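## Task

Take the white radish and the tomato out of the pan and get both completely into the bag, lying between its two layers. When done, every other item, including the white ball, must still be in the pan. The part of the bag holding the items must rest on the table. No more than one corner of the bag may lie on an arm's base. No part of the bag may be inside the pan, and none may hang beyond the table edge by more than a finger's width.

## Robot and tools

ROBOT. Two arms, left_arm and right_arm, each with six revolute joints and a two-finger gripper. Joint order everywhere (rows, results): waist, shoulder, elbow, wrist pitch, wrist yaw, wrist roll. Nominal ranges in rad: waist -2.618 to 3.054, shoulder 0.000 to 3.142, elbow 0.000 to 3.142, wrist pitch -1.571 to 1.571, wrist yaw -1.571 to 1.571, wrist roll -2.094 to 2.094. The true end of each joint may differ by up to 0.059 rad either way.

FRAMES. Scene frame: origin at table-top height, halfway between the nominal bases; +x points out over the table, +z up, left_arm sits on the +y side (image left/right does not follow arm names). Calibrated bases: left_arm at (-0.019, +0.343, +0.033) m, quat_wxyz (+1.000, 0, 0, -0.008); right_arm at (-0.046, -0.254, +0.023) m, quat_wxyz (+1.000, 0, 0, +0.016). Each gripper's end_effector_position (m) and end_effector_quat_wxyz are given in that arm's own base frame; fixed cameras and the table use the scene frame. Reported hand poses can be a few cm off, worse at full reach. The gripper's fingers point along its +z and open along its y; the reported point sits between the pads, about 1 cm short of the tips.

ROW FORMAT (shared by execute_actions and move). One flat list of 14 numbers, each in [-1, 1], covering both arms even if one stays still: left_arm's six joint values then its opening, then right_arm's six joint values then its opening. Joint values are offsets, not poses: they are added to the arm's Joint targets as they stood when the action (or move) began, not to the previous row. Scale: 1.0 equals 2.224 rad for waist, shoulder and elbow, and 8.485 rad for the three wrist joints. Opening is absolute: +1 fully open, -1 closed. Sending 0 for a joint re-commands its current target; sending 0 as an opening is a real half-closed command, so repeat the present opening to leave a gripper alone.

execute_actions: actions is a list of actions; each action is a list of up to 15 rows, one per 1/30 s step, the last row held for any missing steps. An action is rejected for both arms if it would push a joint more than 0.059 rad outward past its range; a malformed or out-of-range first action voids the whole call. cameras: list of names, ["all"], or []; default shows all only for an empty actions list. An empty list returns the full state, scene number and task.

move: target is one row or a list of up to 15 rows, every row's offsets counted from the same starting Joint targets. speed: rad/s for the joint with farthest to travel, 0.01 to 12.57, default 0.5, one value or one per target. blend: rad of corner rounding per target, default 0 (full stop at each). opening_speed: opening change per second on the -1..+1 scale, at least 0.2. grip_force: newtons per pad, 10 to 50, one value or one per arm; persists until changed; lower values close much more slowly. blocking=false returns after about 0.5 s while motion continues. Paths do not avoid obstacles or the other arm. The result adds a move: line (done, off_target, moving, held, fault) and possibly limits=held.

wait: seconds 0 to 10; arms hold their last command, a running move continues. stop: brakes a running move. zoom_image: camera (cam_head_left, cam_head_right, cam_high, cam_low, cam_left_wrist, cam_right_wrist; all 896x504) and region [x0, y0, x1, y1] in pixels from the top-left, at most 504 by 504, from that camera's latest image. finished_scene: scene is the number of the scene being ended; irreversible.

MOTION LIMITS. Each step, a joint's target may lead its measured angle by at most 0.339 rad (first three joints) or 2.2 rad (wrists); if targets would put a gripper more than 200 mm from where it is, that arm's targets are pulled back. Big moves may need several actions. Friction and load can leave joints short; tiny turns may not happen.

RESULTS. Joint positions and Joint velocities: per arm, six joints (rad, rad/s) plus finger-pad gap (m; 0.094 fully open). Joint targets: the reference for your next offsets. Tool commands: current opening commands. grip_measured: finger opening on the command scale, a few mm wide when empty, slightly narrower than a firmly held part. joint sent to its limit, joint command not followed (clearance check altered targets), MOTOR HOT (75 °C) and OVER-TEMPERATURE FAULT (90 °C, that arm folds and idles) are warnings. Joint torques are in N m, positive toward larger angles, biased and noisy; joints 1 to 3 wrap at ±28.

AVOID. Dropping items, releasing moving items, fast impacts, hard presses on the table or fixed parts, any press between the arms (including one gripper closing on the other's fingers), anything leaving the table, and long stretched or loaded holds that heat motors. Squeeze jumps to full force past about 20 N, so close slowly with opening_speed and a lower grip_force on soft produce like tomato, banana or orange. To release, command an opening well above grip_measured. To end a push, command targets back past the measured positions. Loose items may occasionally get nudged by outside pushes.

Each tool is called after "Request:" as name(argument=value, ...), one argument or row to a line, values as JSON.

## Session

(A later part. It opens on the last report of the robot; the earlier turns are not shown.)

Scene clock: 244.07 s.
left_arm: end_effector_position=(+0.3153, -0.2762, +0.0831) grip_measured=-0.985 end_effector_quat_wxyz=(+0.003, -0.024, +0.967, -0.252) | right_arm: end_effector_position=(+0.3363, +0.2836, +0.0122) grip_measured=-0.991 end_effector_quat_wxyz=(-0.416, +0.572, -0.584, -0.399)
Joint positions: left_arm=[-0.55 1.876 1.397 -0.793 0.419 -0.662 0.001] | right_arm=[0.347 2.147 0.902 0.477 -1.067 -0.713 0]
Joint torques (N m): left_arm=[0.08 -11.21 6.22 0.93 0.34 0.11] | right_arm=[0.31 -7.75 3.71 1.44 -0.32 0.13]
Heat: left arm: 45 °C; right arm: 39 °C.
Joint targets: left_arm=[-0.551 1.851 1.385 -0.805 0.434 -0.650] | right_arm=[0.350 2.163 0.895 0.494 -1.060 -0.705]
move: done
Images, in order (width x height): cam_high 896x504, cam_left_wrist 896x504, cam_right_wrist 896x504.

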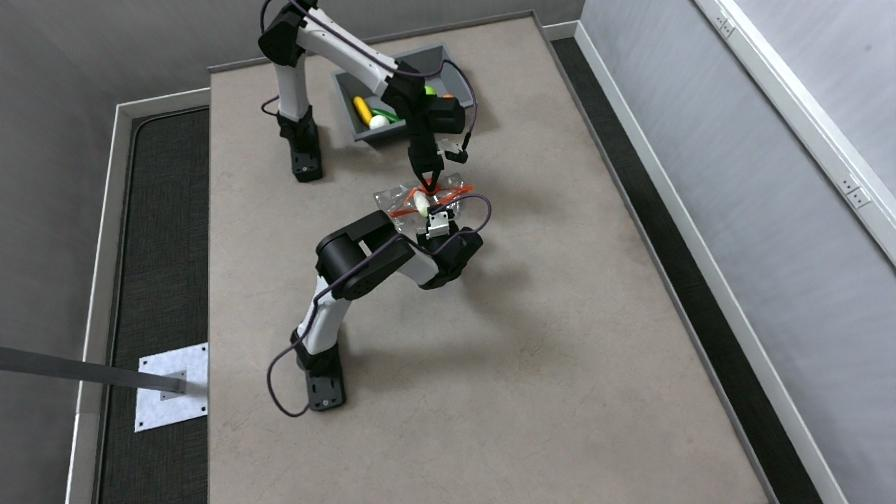

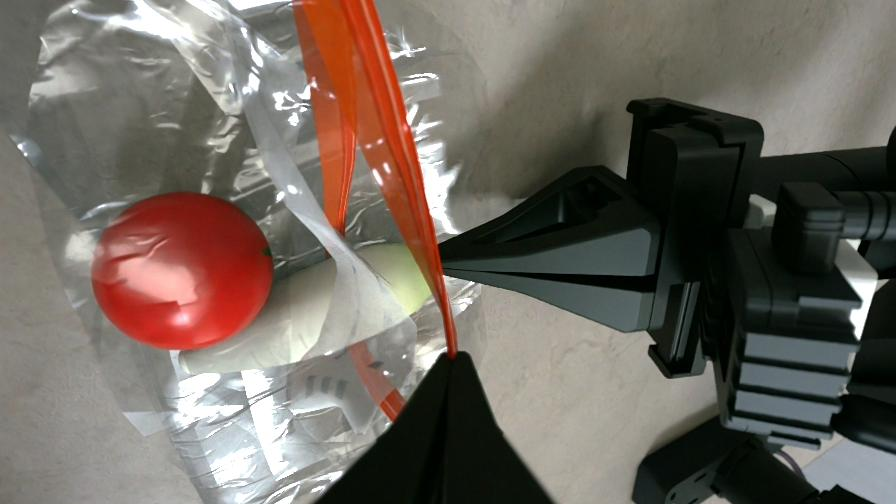

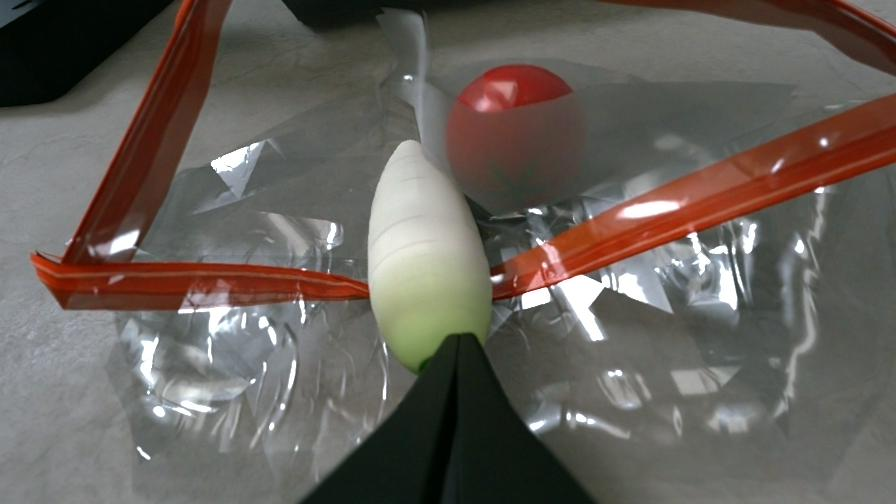

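Request:
move(
  target=[
    [0.0442,-0.0281,-0.0335,-0.0038,0.0033,0.0117,-1,-0.0574,-0.0159,0.0016,-0.0272,-0.0097,-0.0254,-1],
    [0.0442,-0.0281,-0.0335,-0.0038,0.0033,0.0117,-1,-0.0574,-0.0159,0.0016,-0.0272,-0.0097,-0.0254,0.0],
  ],
  speed=0.4,
  grip_force=[50,25],
  cameras=["cam_high","cam_left_wrist","cam_right_wrist"],
)

Scene clock: 248.07 s.
left_arm: end_effector_position=(+0.3135, -0.2378, +0.0828) grip_measured=-0.985 end_effector_quat_wxyz=(+0.000, -0.024, +0.967, -0.252) | right_arm: end_effector_position=(+0.3367, +0.2389, -0.0014) grip_measured=-0.001 end_effector_quat_wxyz=(-0.404, +0.567, -0.597, -0.399)
Joint positions: left_arm=[-0.456 1.817 1.323 -0.824 0.448 -0.563 0.001] | right_arm=[0.226 2.147 0.902 0.265 -1.128 -0.912 0.047]
Joint torques (N m): left_arm=[0.49 -10.81 6.12 0.83 0.36 0.11] | right_arm=[-0.34 -10.63 3.81 1.02 -0.57 -0.05]
Heat: left arm: 44 °C; right arm: 40 °C.
Joint targets: left_arm=[-0.453 1.788 1.311 -0.837 0.463 -0.551] | right_arm=[0.223 2.127 0.898 0.264 -1.142 -0.920]
grip_force (N): 50, 25
move: done
Images, in order (width x height): cam_high 896x504, cam_left_wrist 896x504, cam_right_wrist 896x504.

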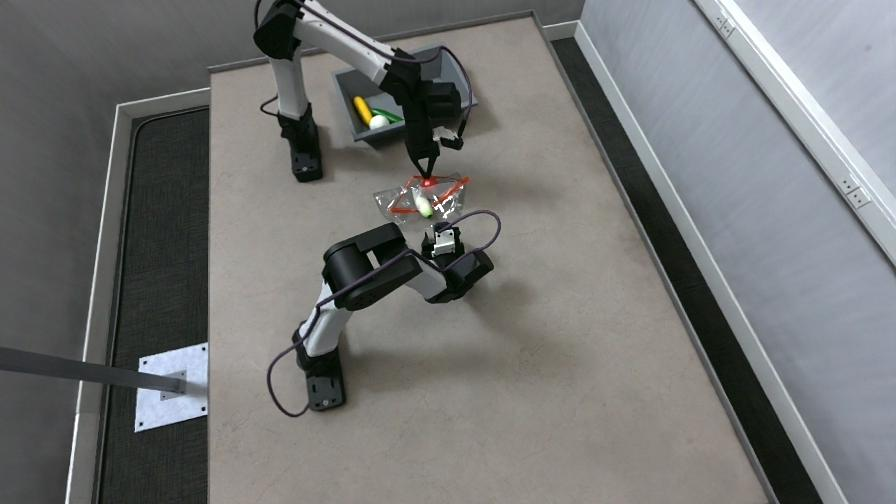

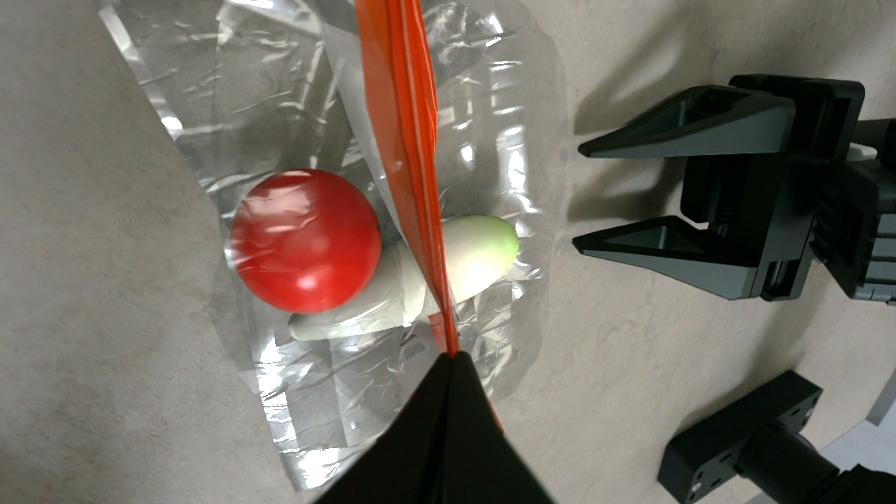

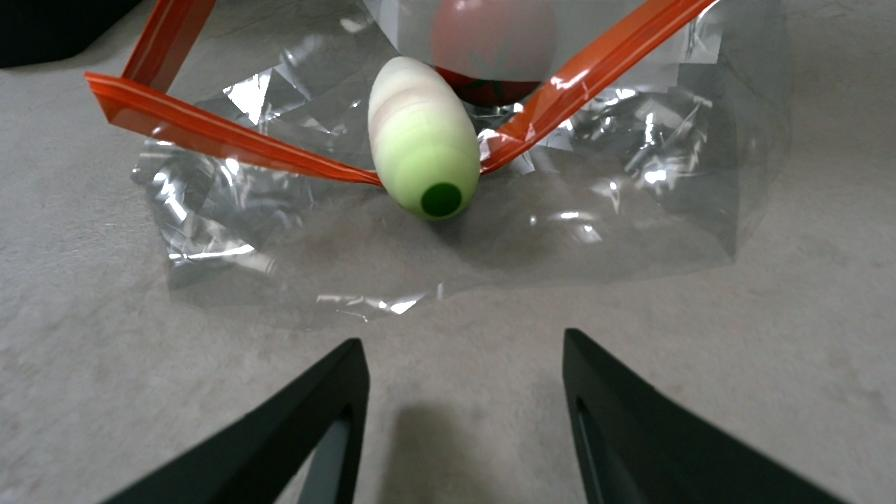

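Request:
move(
  target=[
    [0,0,0,0,0,0,-1,0.0513,-0.0582,0.0352,-0.0301,0.0238,0.0009,0.0],
    [0,0,0,0,0,0,-1,0.1008,-0.0054,0.0475,-0.0058,0.0313,0.0181,0.0],
  ],
  speed=0.4,
  cameras=["cam_left_wrist","cam_right_wrist"],
)

Scene clock: 252.07 s.
left_arm: end_effector_position=(+0.3134, -0.2378, +0.0828) grip_measured=-0.985 end_effector_quat_wxyz=(+0.000, -0.024, +0.967, -0.252) | right_arm: end_effector_position=(+0.3267, +0.3038, -0.0006) grip_measured=-0.001 end_effector_quat_wxyz=(-0.350, +0.602, -0.626, -0.352)
Joint positions: left_arm=[-0.456 1.817 1.323 -0.825 0.448 -0.563 0.001] | right_arm=[0.443 2.102 0.981 0.197 -0.883 -0.774 0.047]
Joint torques (N m): left_arm=[0.47 -10.82 6.09 0.82 0.37 0.1] | right_arm=[0.42 -8.09 7.06 1.34 -0.28 0.12]
Heat: left arm: 43 °C; right arm: 41 °C.
Joint targets: left_arm=[-0.453 1.788 1.311 -0.837 0.463 -0.551] | right_arm=[0.447 2.115 1.004 0.214 -0.876 -0.767]
grip_force (N): 50, 25
move: done
Images, in order (width x height): cam_left_wrist 896x504, cam_right_wrist 896x504.

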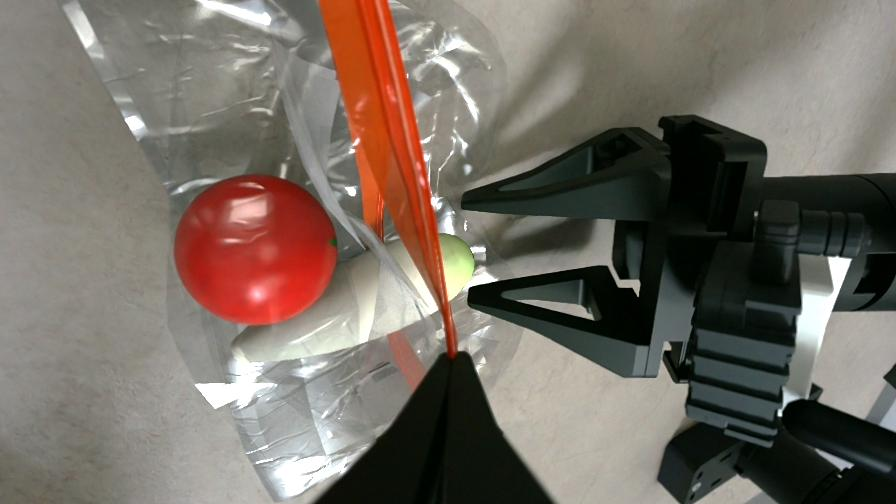

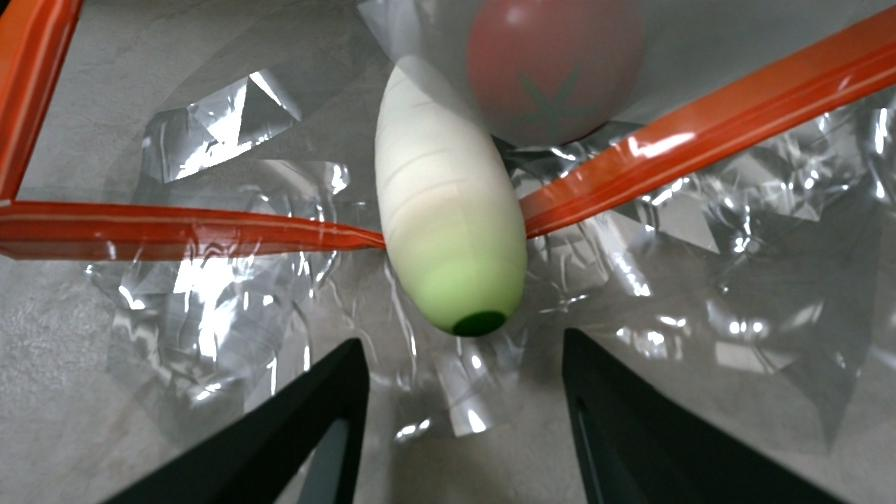

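Request:
move(
  target=[
    [0.0496,-0.0202,-0.0232,-0.0059,0.0029,0.013,-1,-0.0005,-0.0247,0.0119,-0.0084,0,0,0.0],
    [0.0496,-0.0202,-0.0232,-0.0059,0.0029,0.013,-1,0.0218,0.0054,0.0337,-0.0023,0.0036,0.0068,0.0],
  ],
  speed=0.4,
  cameras=["cam_left_wrist","cam_right_wrist"],
)

Scene clock: 254.90 s.
left_arm: end_effector_position=(+0.3130, -0.1964, +0.0831) grip_measured=-0.985 end_effector_quat_wxyz=(-0.002, -0.030, +0.967, -0.252) | right_arm: end_effector_position=(+0.3340, +0.3292, +0.0122) grip_measured=-0.001 end_effector_quat_wxyz=(-0.352, +0.603, -0.623, -0.352)
Joint positions: left_arm=[-0.344 1.77 1.271 -0.875 0.473 -0.453 0.001] | right_arm=[0.495 2.112 1.06 0.177 -0.853 -0.717 0.047]
Joint torques (N m): left_arm=[0.32 -10.19 5.98 0.71 0.38 0.11] | right_arm=[-0.05 -8.29 7.08 1.41 -0.3 0.1]
Heat: left arm: 43 °C; right arm: 41 °C.
Joint targets: left_arm=[-0.343 1.743 1.259 -0.887 0.487 -0.440] | right_arm=[0.495 2.128 1.079 0.195 -0.846 -0.709]
grip_force (N): 50, 25
move: done
Images, in order (width x height): cam_left_wrist 896x504, cam_right_wrist 896x504.

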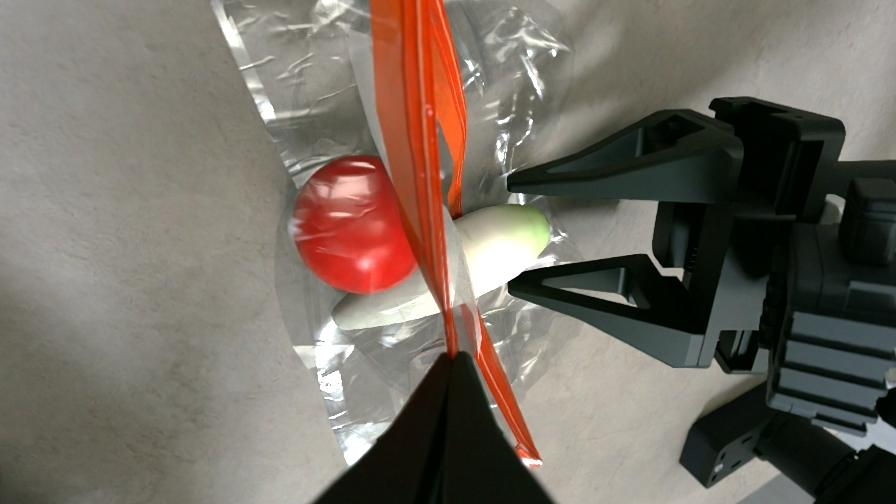

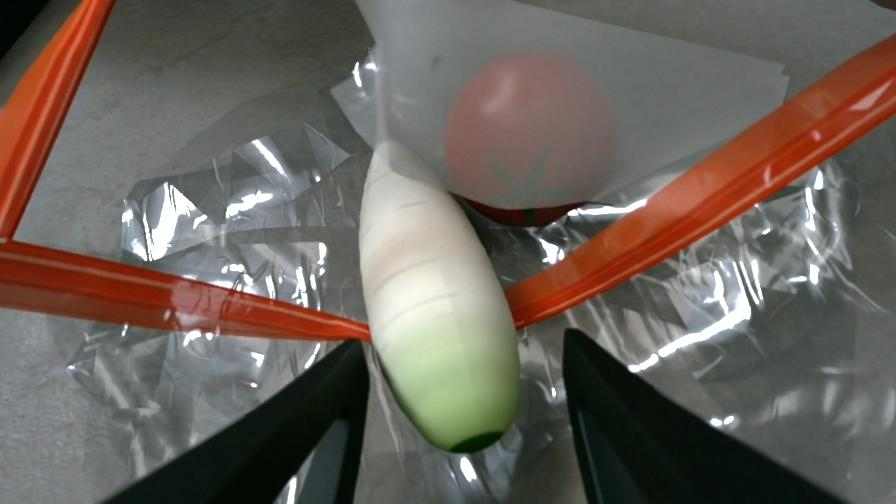

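Request:
move(
  target=[
    [0,0,0,0,0,0,-1,-0.0029,0.0082,-0.0057,0.0037,0,0,0.0],
    [0,0,0,0,0,0,-1,-0.0029,0.0082,-0.0057,0.0037,0,0,-0.46],
    [0,0,0,0,0,0,-1,-0.0029,-0.071,0.0166,-0.0187,0,0,-0.46],
  ],
  speed=0.4,
  opening_speed=1.2,
  cameras=["cam_left_wrist","cam_right_wrist","cam_high"],
)

Scene clock: 259.47 s.
left_arm: end_effector_position=(+0.3130, -0.1964, +0.0831) grip_measured=-0.985 end_effector_quat_wxyz=(-0.002, -0.030, +0.967, -0.252) | right_arm: end_effector_position=(+0.3342, +0.3286, +0.0506) grip_measured=-0.429 end_effector_quat_wxyz=(-0.351, +0.603, -0.625, -0.351)
Joint positions: left_arm=[-0.344 1.77 1.271 -0.875 0.473 -0.453 0.001] | right_arm=[0.495 2.008 1.097 0.034 -0.849 -0.716 0.027]
Joint torques (N m): left_arm=[0.29 -10.17 5.97 0.71 0.39 0.1] | right_arm=[-0.53 -12.78 7.6 1.26 -0.32 0.11]
Heat: left arm: 43 °C; right arm: 42 °C.
Joint targets: left_arm=[-0.343 1.743 1.259 -0.887 0.487 -0.440] | right_arm=[0.489 1.969 1.116 0.036 -0.846 -0.709]
grip_force (N): 50, 25
move: off_target (right_arm); right_arm: the shoulder is farthest, 0.038 rad from its target
Images, in order (width x height): cam_high 896x504, cam_left_wrist 896x504, cam_right_wrist 896x504.

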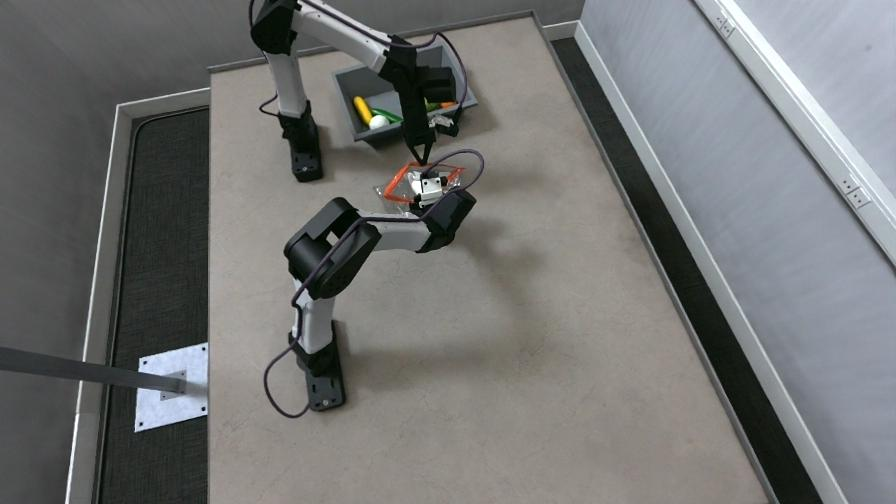

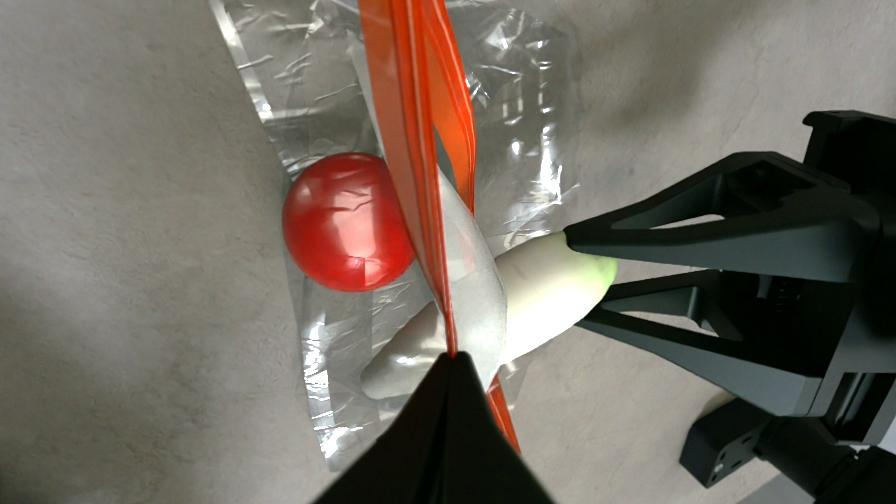

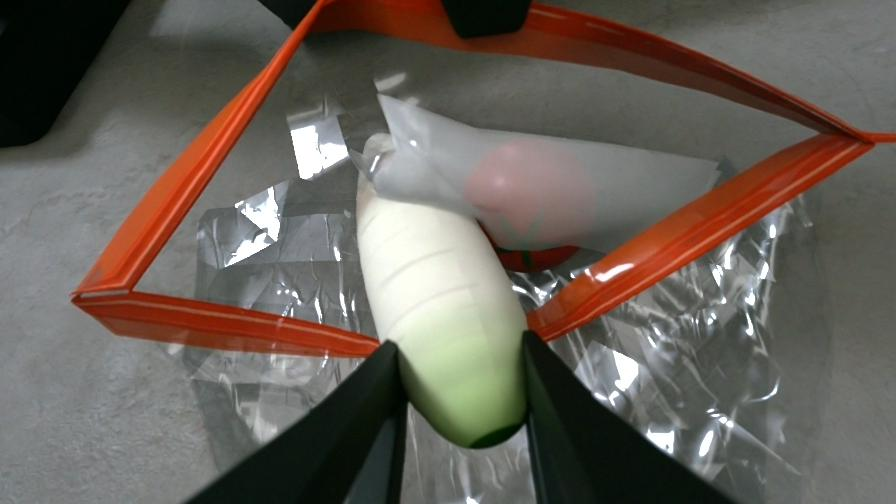

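Request:
move(
  target=[0,0,0,0,0,0,-1,0.0633,0.0399,-0.2186,0.1312,0.049,-0.0609,-0.46],
  speed=0.5,
  cameras=["cam_left_wrist","cam_right_wrist","cam_high"],
)

Scene clock: 265.00 s.
left_arm: end_effector_position=(+0.3130, -0.1964, +0.0831) grip_measured=-0.985 end_effector_quat_wxyz=(-0.002, -0.030, +0.967, -0.252) | right_arm: end_effector_position=(+0.3303, +0.3291, +0.0503) grip_measured=-0.430 end_effector_quat_wxyz=(-0.610, +0.702, -0.369, +0.005)
Joint positions: left_arm=[-0.344 1.77 1.271 -0.875 0.473 -0.453 0.001] | right_arm=[0.624 2.045 0.632 1.125 -0.439 -1.22 0.027]
Joint torques (N m): left_arm=[0.31 -10.18 6.01 0.73 0.4 0.11] | right_arm=[0.55 -6.89 3.77 1.95 -0.05 0.09]
Heat: left arm: 43 °C; right arm: 43 °C.
Joint targets: left_arm=[-0.343 1.743 1.259 -0.887 0.487 -0.441] | right_arm=[0.630 2.058 0.629 1.150 -0.430 -1.226]
grip_force (N): 50, 25
move: done
Images, in order (width x height): cam_high 896x504, cam_left_wrist 896x504, cam_right_wrist 896x504.

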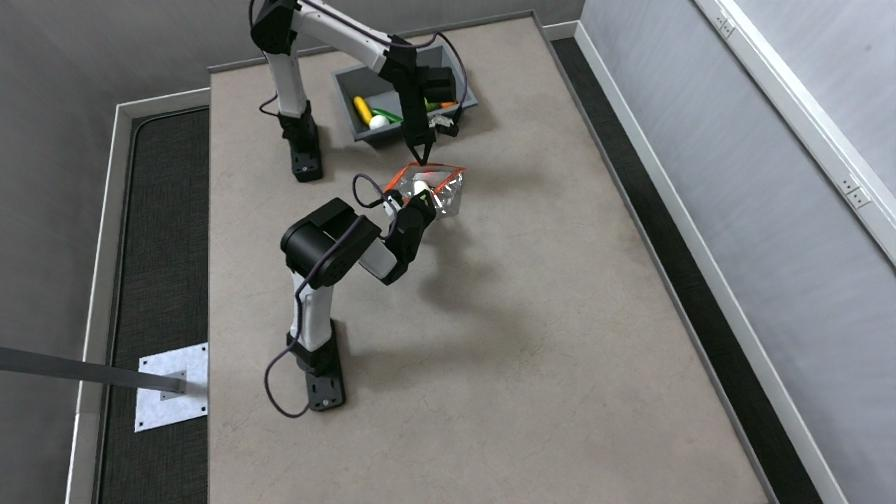

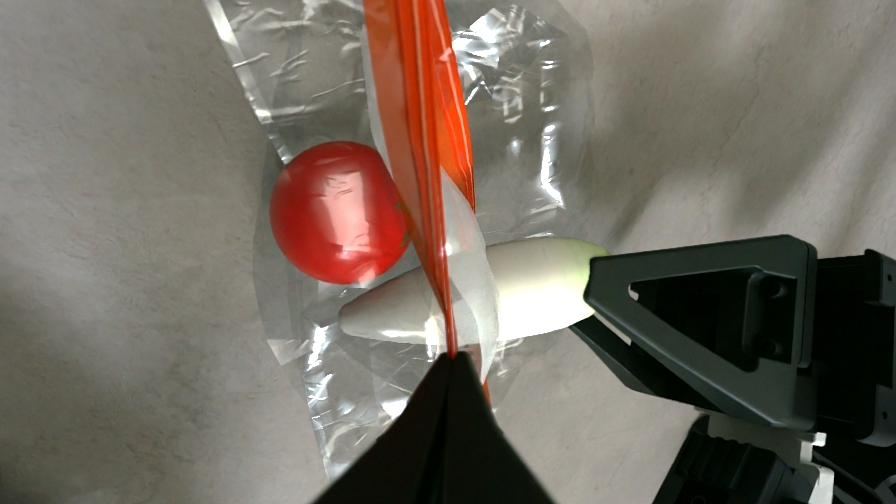

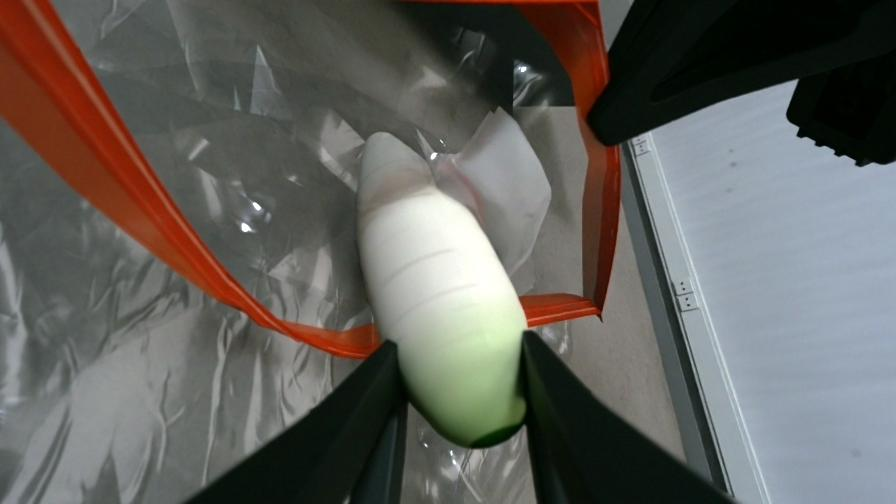

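Request:
zoom_image(
  camera="cam_right_wrist",
  region=[300, 240, 640, 460],
)

Request:
zoom_image(
  camera="cam_left_wrist",
  region=[380, 150, 680, 400],
)

Request:
zoom_image(
  camera="cam_high",
  region=[350, 130, 490, 230],
)

Scaled by 1.482 from the camera's 896x504 image, which has a finer 1280x720 frame.

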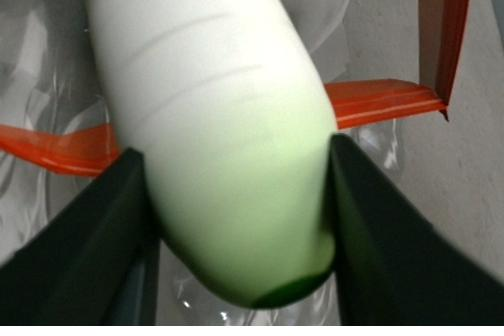

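Scaled by 1.680 from the camera's 896x504 image, which has a finer 1280x720 frame.

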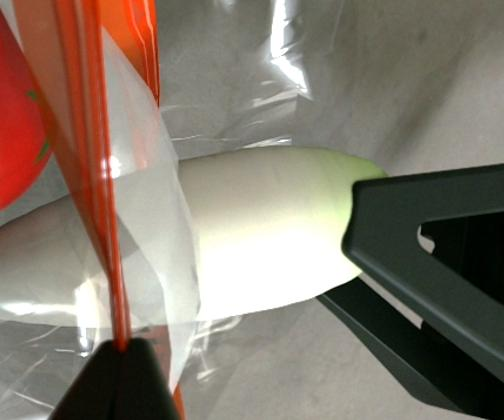

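Scaled by 3.600 from the camera's 896x504 image, which has a finer 1280x720 frame.

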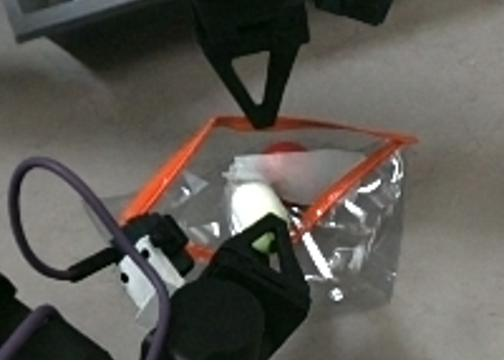

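Request:
move(
  target=[-0.0746,0.029,0.0654,0.0001,-0.0047,-0.0196,-1,0,0,0,0,0,0,-0.46],
  speed=0.3,
  cameras=["cam_left_wrist","cam_right_wrist","cam_high"],
)

Request:
zoom_image(
  camera="cam_high",
  region=[350, 130, 490, 230],
)

Scene clock: 268.03 s.
left_arm: end_effector_position=(+0.3038, -0.2577, +0.1094) grip_measured=-0.985 end_effector_quat_wxyz=(-0.001, -0.009, +0.964, -0.266) | right_arm: end_effector_position=(+0.3304, +0.3291, +0.0506) grip_measured=-0.430 end_effector_quat_wxyz=(-0.610, +0.702, -0.368, +0.005)
Joint positions: left_arm=[-0.507 1.789 1.384 -0.88 0.464 -0.594 0.001] | right_arm=[0.624 2.045 0.632 1.126 -0.439 -1.22 0.027]
Joint torques (N m): left_arm=[0.03 -7.08 9.5 0.96 0.07 -0.12] | right_arm=[0.57 -6.87 3.77 1.99 -0.03 0.04]
Heat: left arm: 42 °C; right arm: 42 °C.
Joint targets: left_arm=[-0.509 1.808 1.405 -0.886 0.447 -0.607] | right_arm=[0.630 2.058 0.629 1.149 -0.430 -1.226]
grip_force (N): 50, 25
move: done
Images, in order (width x height): cam_high 896x504, cam_left_wrist 896x504, cam_right_wrist 896x504.

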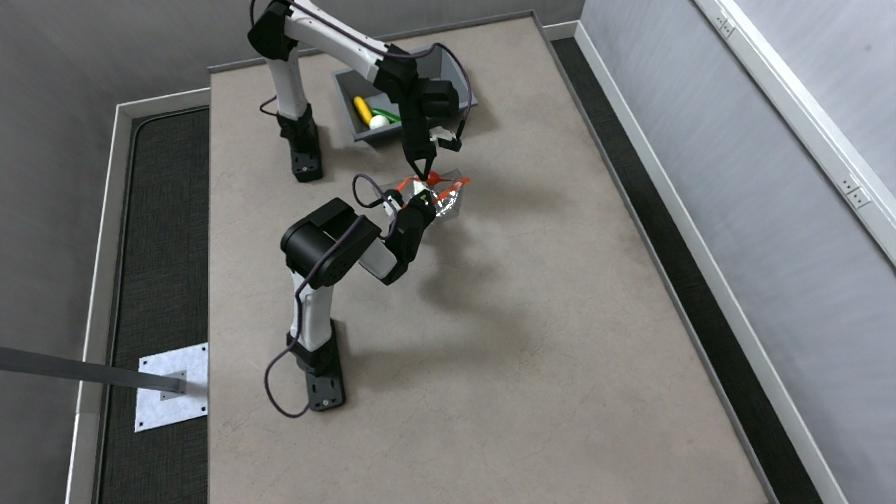

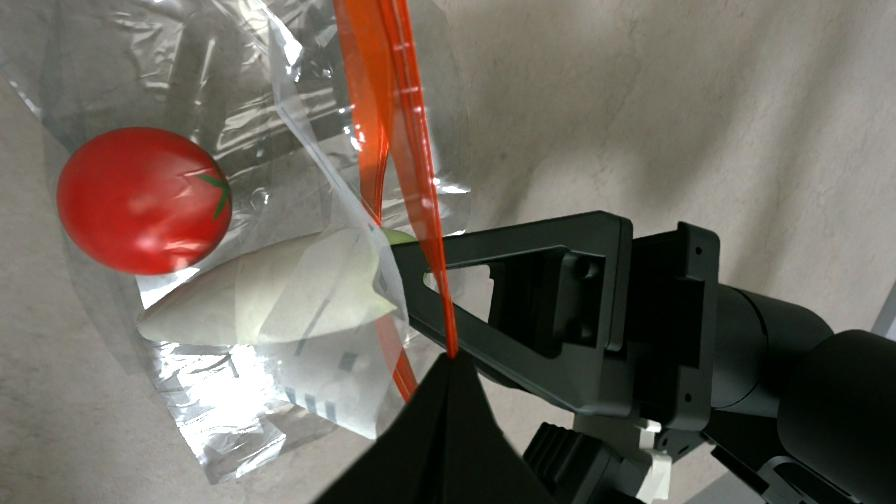

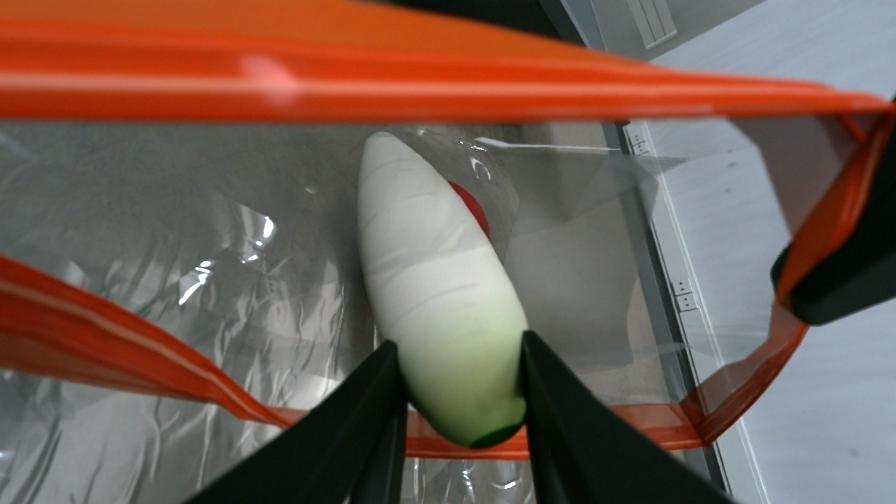

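Scaled by 3.600 from the camera's 896x504 image, which has a finer 1280x720 frame.

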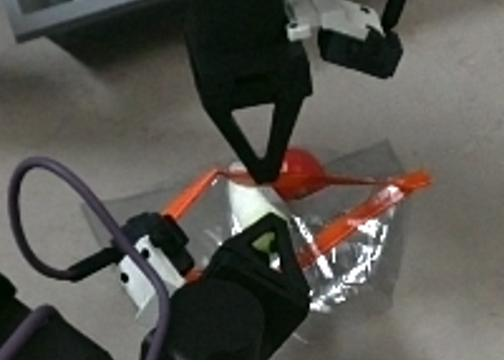

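Request:
move(
  target=[-0.0266,0.0158,0.046,-0.0048,-0.002,-0.007,-1,0,0,0,0,0,0,-0.46],
  speed=0.3,
  cameras=["cam_left_wrist","cam_right_wrist","cam_high"],
)

Request:
zoom_image(
  camera="cam_high",
  region=[350, 130, 490, 230],
)

Scene clock: 269.80 s.
left_arm: end_effector_position=(+0.3055, -0.2829, +0.1258) grip_measured=-0.985 end_effector_quat_wxyz=(+0.002, -0.007, +0.963, -0.269) | right_arm: end_effector_position=(+0.3304, +0.3291, +0.0506) grip_measured=-0.430 end_effector_quat_wxyz=(-0.610, +0.702, -0.368, +0.005)
Joint positions: left_arm=[-0.565 1.822 1.485 -0.913 0.447 -0.653 0.001] | right_arm=[0.624 2.045 0.632 1.126 -0.439 -1.22 0.027]
Joint torques (N m): left_arm=[-0.01 -7.27 9.63 0.98 0.04 -0.12] | right_arm=[0.54 -6.89 3.77 1.99 -0.03 0.04]
Heat: left arm: 42 °C; right arm: 42 °C.
Joint targets: left_arm=[-0.568 1.843 1.507 -0.927 0.430 -0.666] | right_arm=[0.630 2.058 0.629 1.149 -0.430 -1.226]
grip_force (N): 50, 25
move: done
Images, in order (width x height): cam_high 896x504, cam_left_wrist 896x504, cam_right_wrist 896x504.

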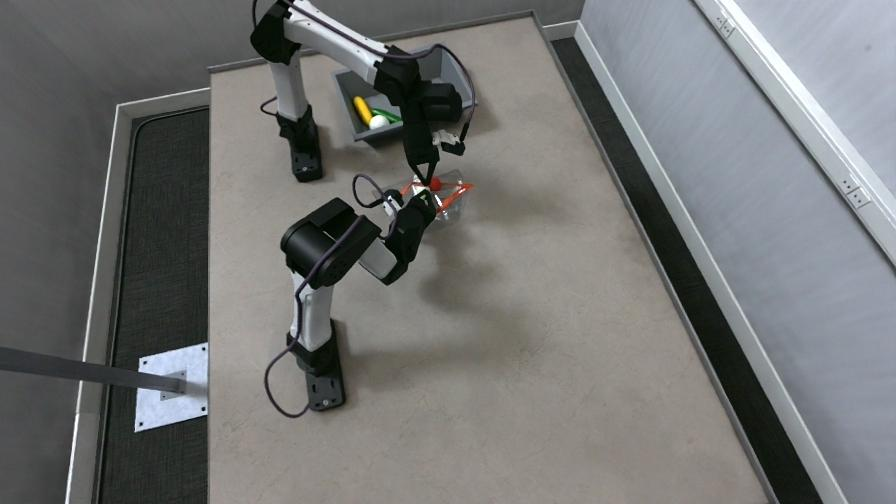

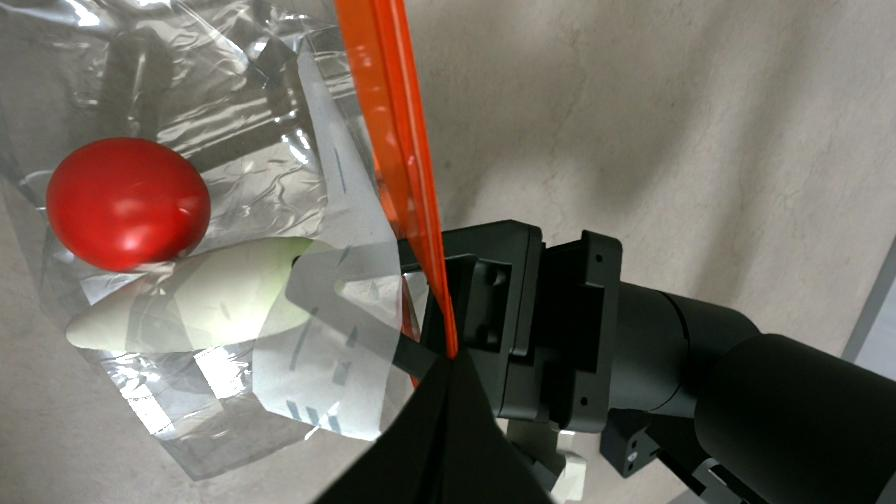

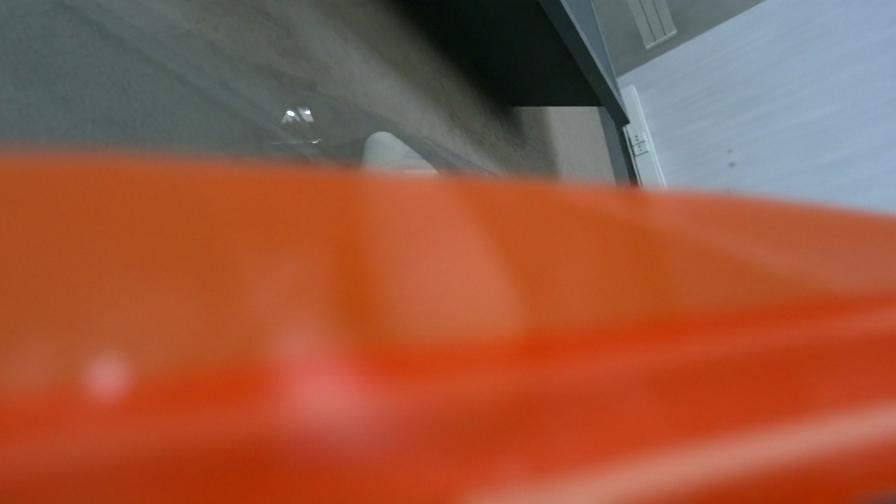

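Scaled by 3.600 from the camera's 896x504 image, which has a finer 1280x720 frame.

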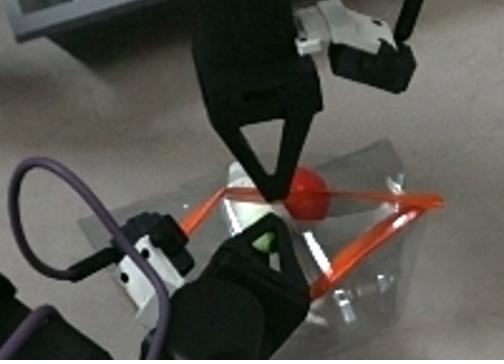

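Request:
move(
  target=[
    [0,0,0,0,0,0,-1,0.0144,0.0768,0.021,0.0153,0.0036,0.0012,-0.46],
    [0,0,0,0,0,0,-1,0.0144,0.0768,0.021,0.0153,0.0036,0.0012,-0.12],
  ],
  speed=0.35,
  opening_speed=0.6,
  cameras=["cam_left_wrist","cam_right_wrist","cam_high"],
)

Request:
zoom_image(
  camera="cam_high",
  region=[350, 130, 490, 230],
)

Scene clock: 272.73 s.
left_arm: end_effector_position=(+0.3053, -0.2826, +0.1257) grip_measured=-0.985 end_effector_quat_wxyz=(+0.002, -0.008, +0.963, -0.268) | right_arm: end_effector_position=(+0.3293, +0.3403, +0.0194) grip_measured=-0.122 end_effector_quat_wxyz=(-0.614, +0.701, -0.362, +0.010)
Joint positions: left_arm=[-0.565 1.822 1.485 -0.915 0.447 -0.654 0.001] | right_arm=[0.655 2.21 0.663 1.275 -0.409 -1.22 0.041]
Joint torques (N m): left_arm=[-0.03 -7.27 9.72 0.98 0.07 -0.12] | right_arm=[0.69 -6.87 4.56 1.81 -0.01 0.14]
Heat: left arm: 41 °C; right arm: 42 °C.
Joint targets: left_arm=[-0.568 1.843 1.507 -0.927 0.430 -0.666] | right_arm=[0.662 2.229 0.676 1.279 -0.400 -1.216]
grip_force (N): 50, 25
move: done
Images, in order (width x height): cam_high 896x504, cam_left_wrist 896x504, cam_right_wrist 896x504.

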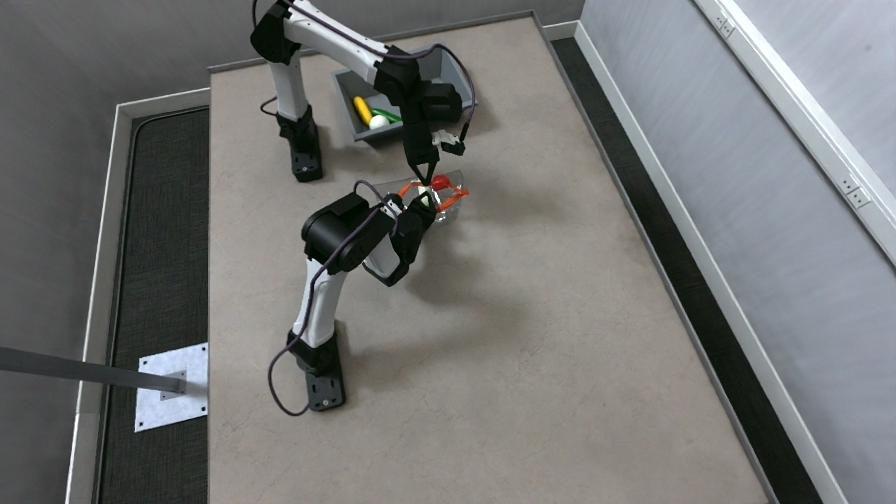

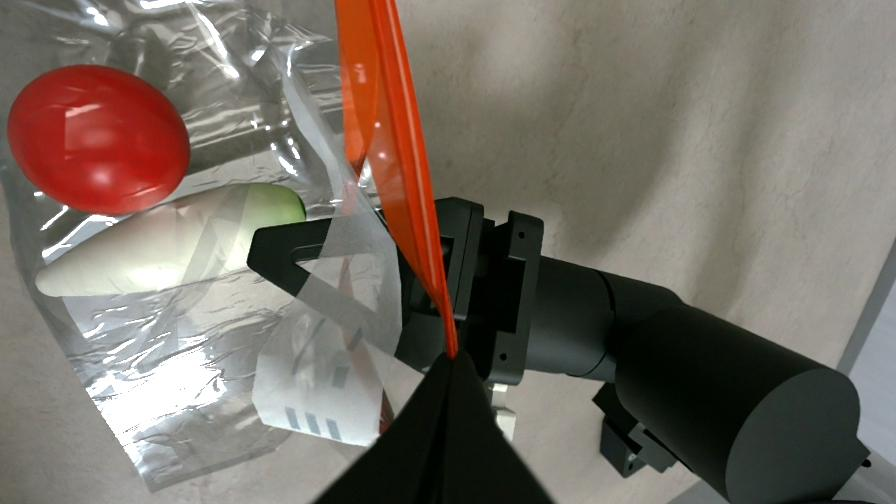

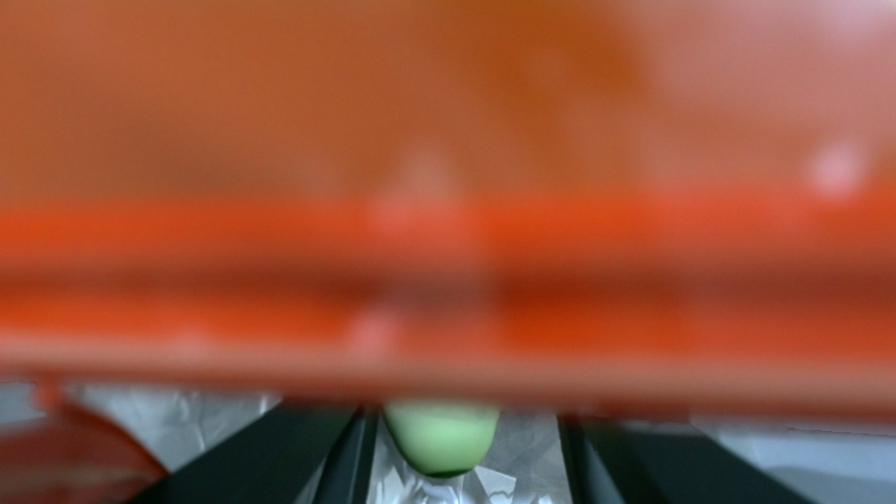

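Scaled by 3.600 from the camera's 896x504 image, which has a finer 1280x720 frame.

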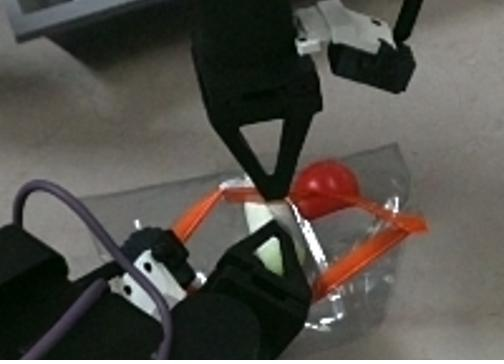

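Request:
move(
  target=[
    [0,0,0,0,0,0,-1,0,-0.0225,0,0,0,0,-0.12],
    [0,0,0,0,0,0,-1,-0.0659,-0.112,-0.1491,0.0109,-0.0165,-0.0055,-0.12],
  ],
  speed=0.35,
  blend=[0.01,0],
  cameras=["cam_left_wrist","cam_right_wrist","cam_high"],
)

Request:
zoom_image(
  camera="cam_high",
  region=[350, 130, 490, 230],
)

Scene clock: 275.03 s.
left_arm: end_effector_position=(+0.3053, -0.2826, +0.1257) grip_measured=-0.985 end_effector_quat_wxyz=(+0.002, -0.008, +0.963, -0.268) | right_arm: end_effector_position=(+0.2885, +0.2664, +0.0323) grip_measured=-0.121 end_effector_quat_wxyz=(-0.605, +0.703, -0.374, +0.007)
Joint positions: left_arm=[-0.565 1.822 1.485 -0.915 0.447 -0.654 0.001] | right_arm=[0.52 2.016 0.348 1.351 -0.528 -1.256 0.041]
Joint torques (N m): left_arm=[-0.05 -7.28 9.65 0.96 0.06 -0.12] | right_arm=[-0.51 -9.58 2.26 1.93 -0.21 0.05]
Heat: left arm: 40 °C; right arm: 42 °C.
Joint targets: left_arm=[-0.568 1.843 1.507 -0.927 0.430 -0.666] | right_arm=[0.515 1.980 0.345 1.372 -0.540 -1.262]
grip_force (N): 50, 25
move: off_target (right_arm); right_arm: the shoulder is farthest, 0.036 rad from its target
Images, in order (width x height): cam_high 896x504, cam_left_wrist 896x504, cam_right_wrist 896x504.

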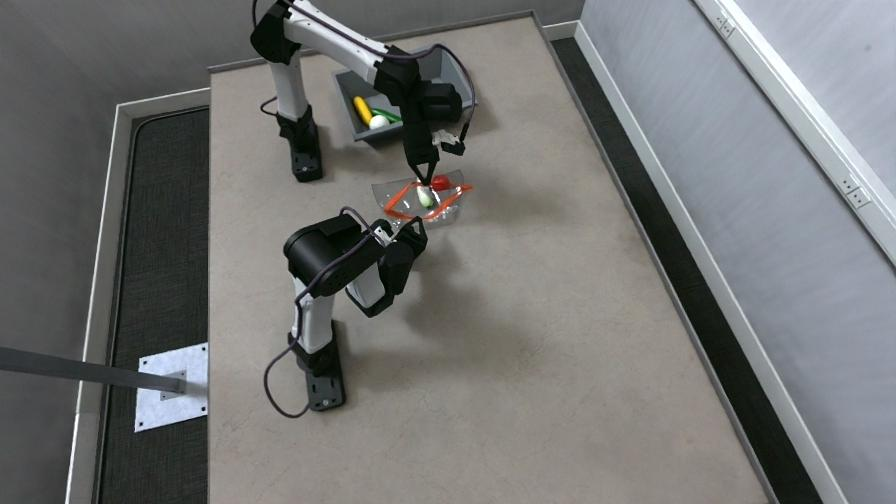

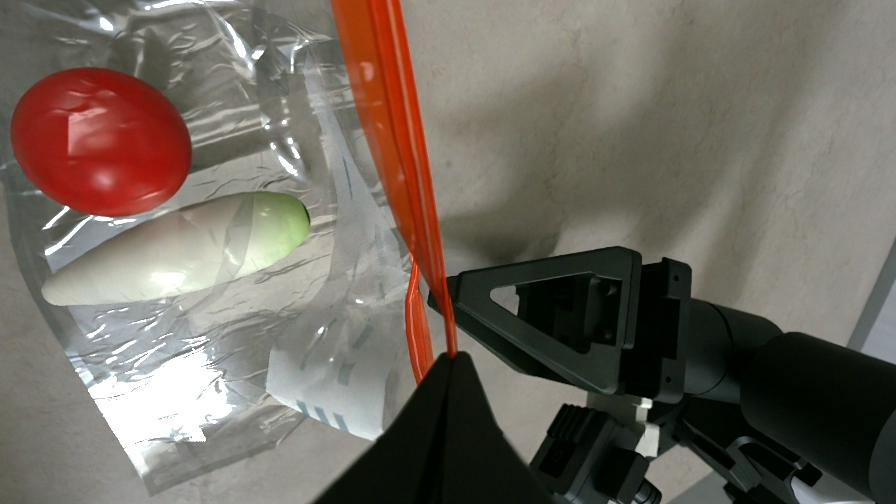

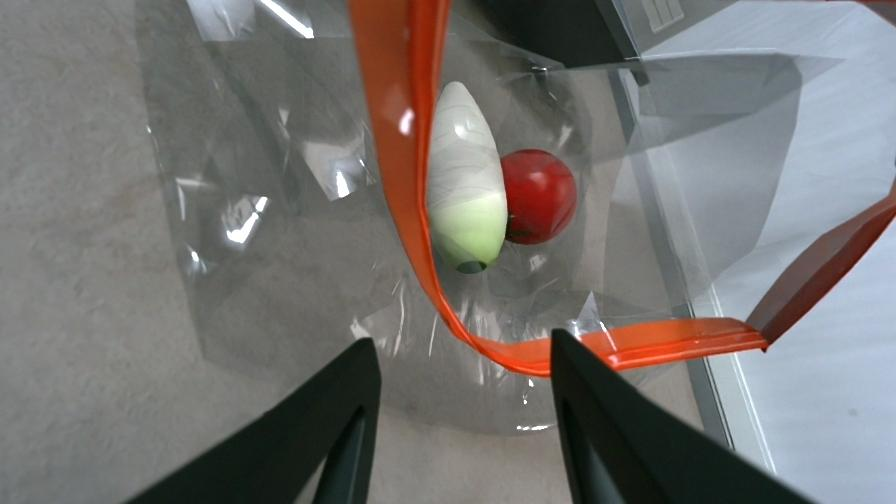

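Scaled by 3.600 from the camera's 896x504 image, which has a finer 1280x720 frame.

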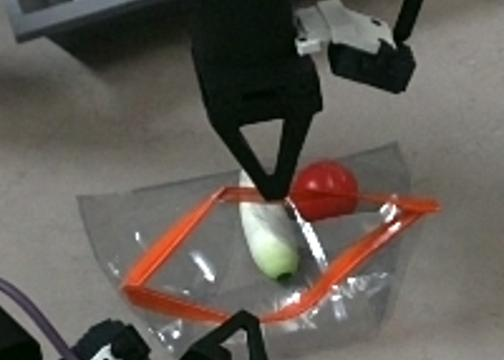

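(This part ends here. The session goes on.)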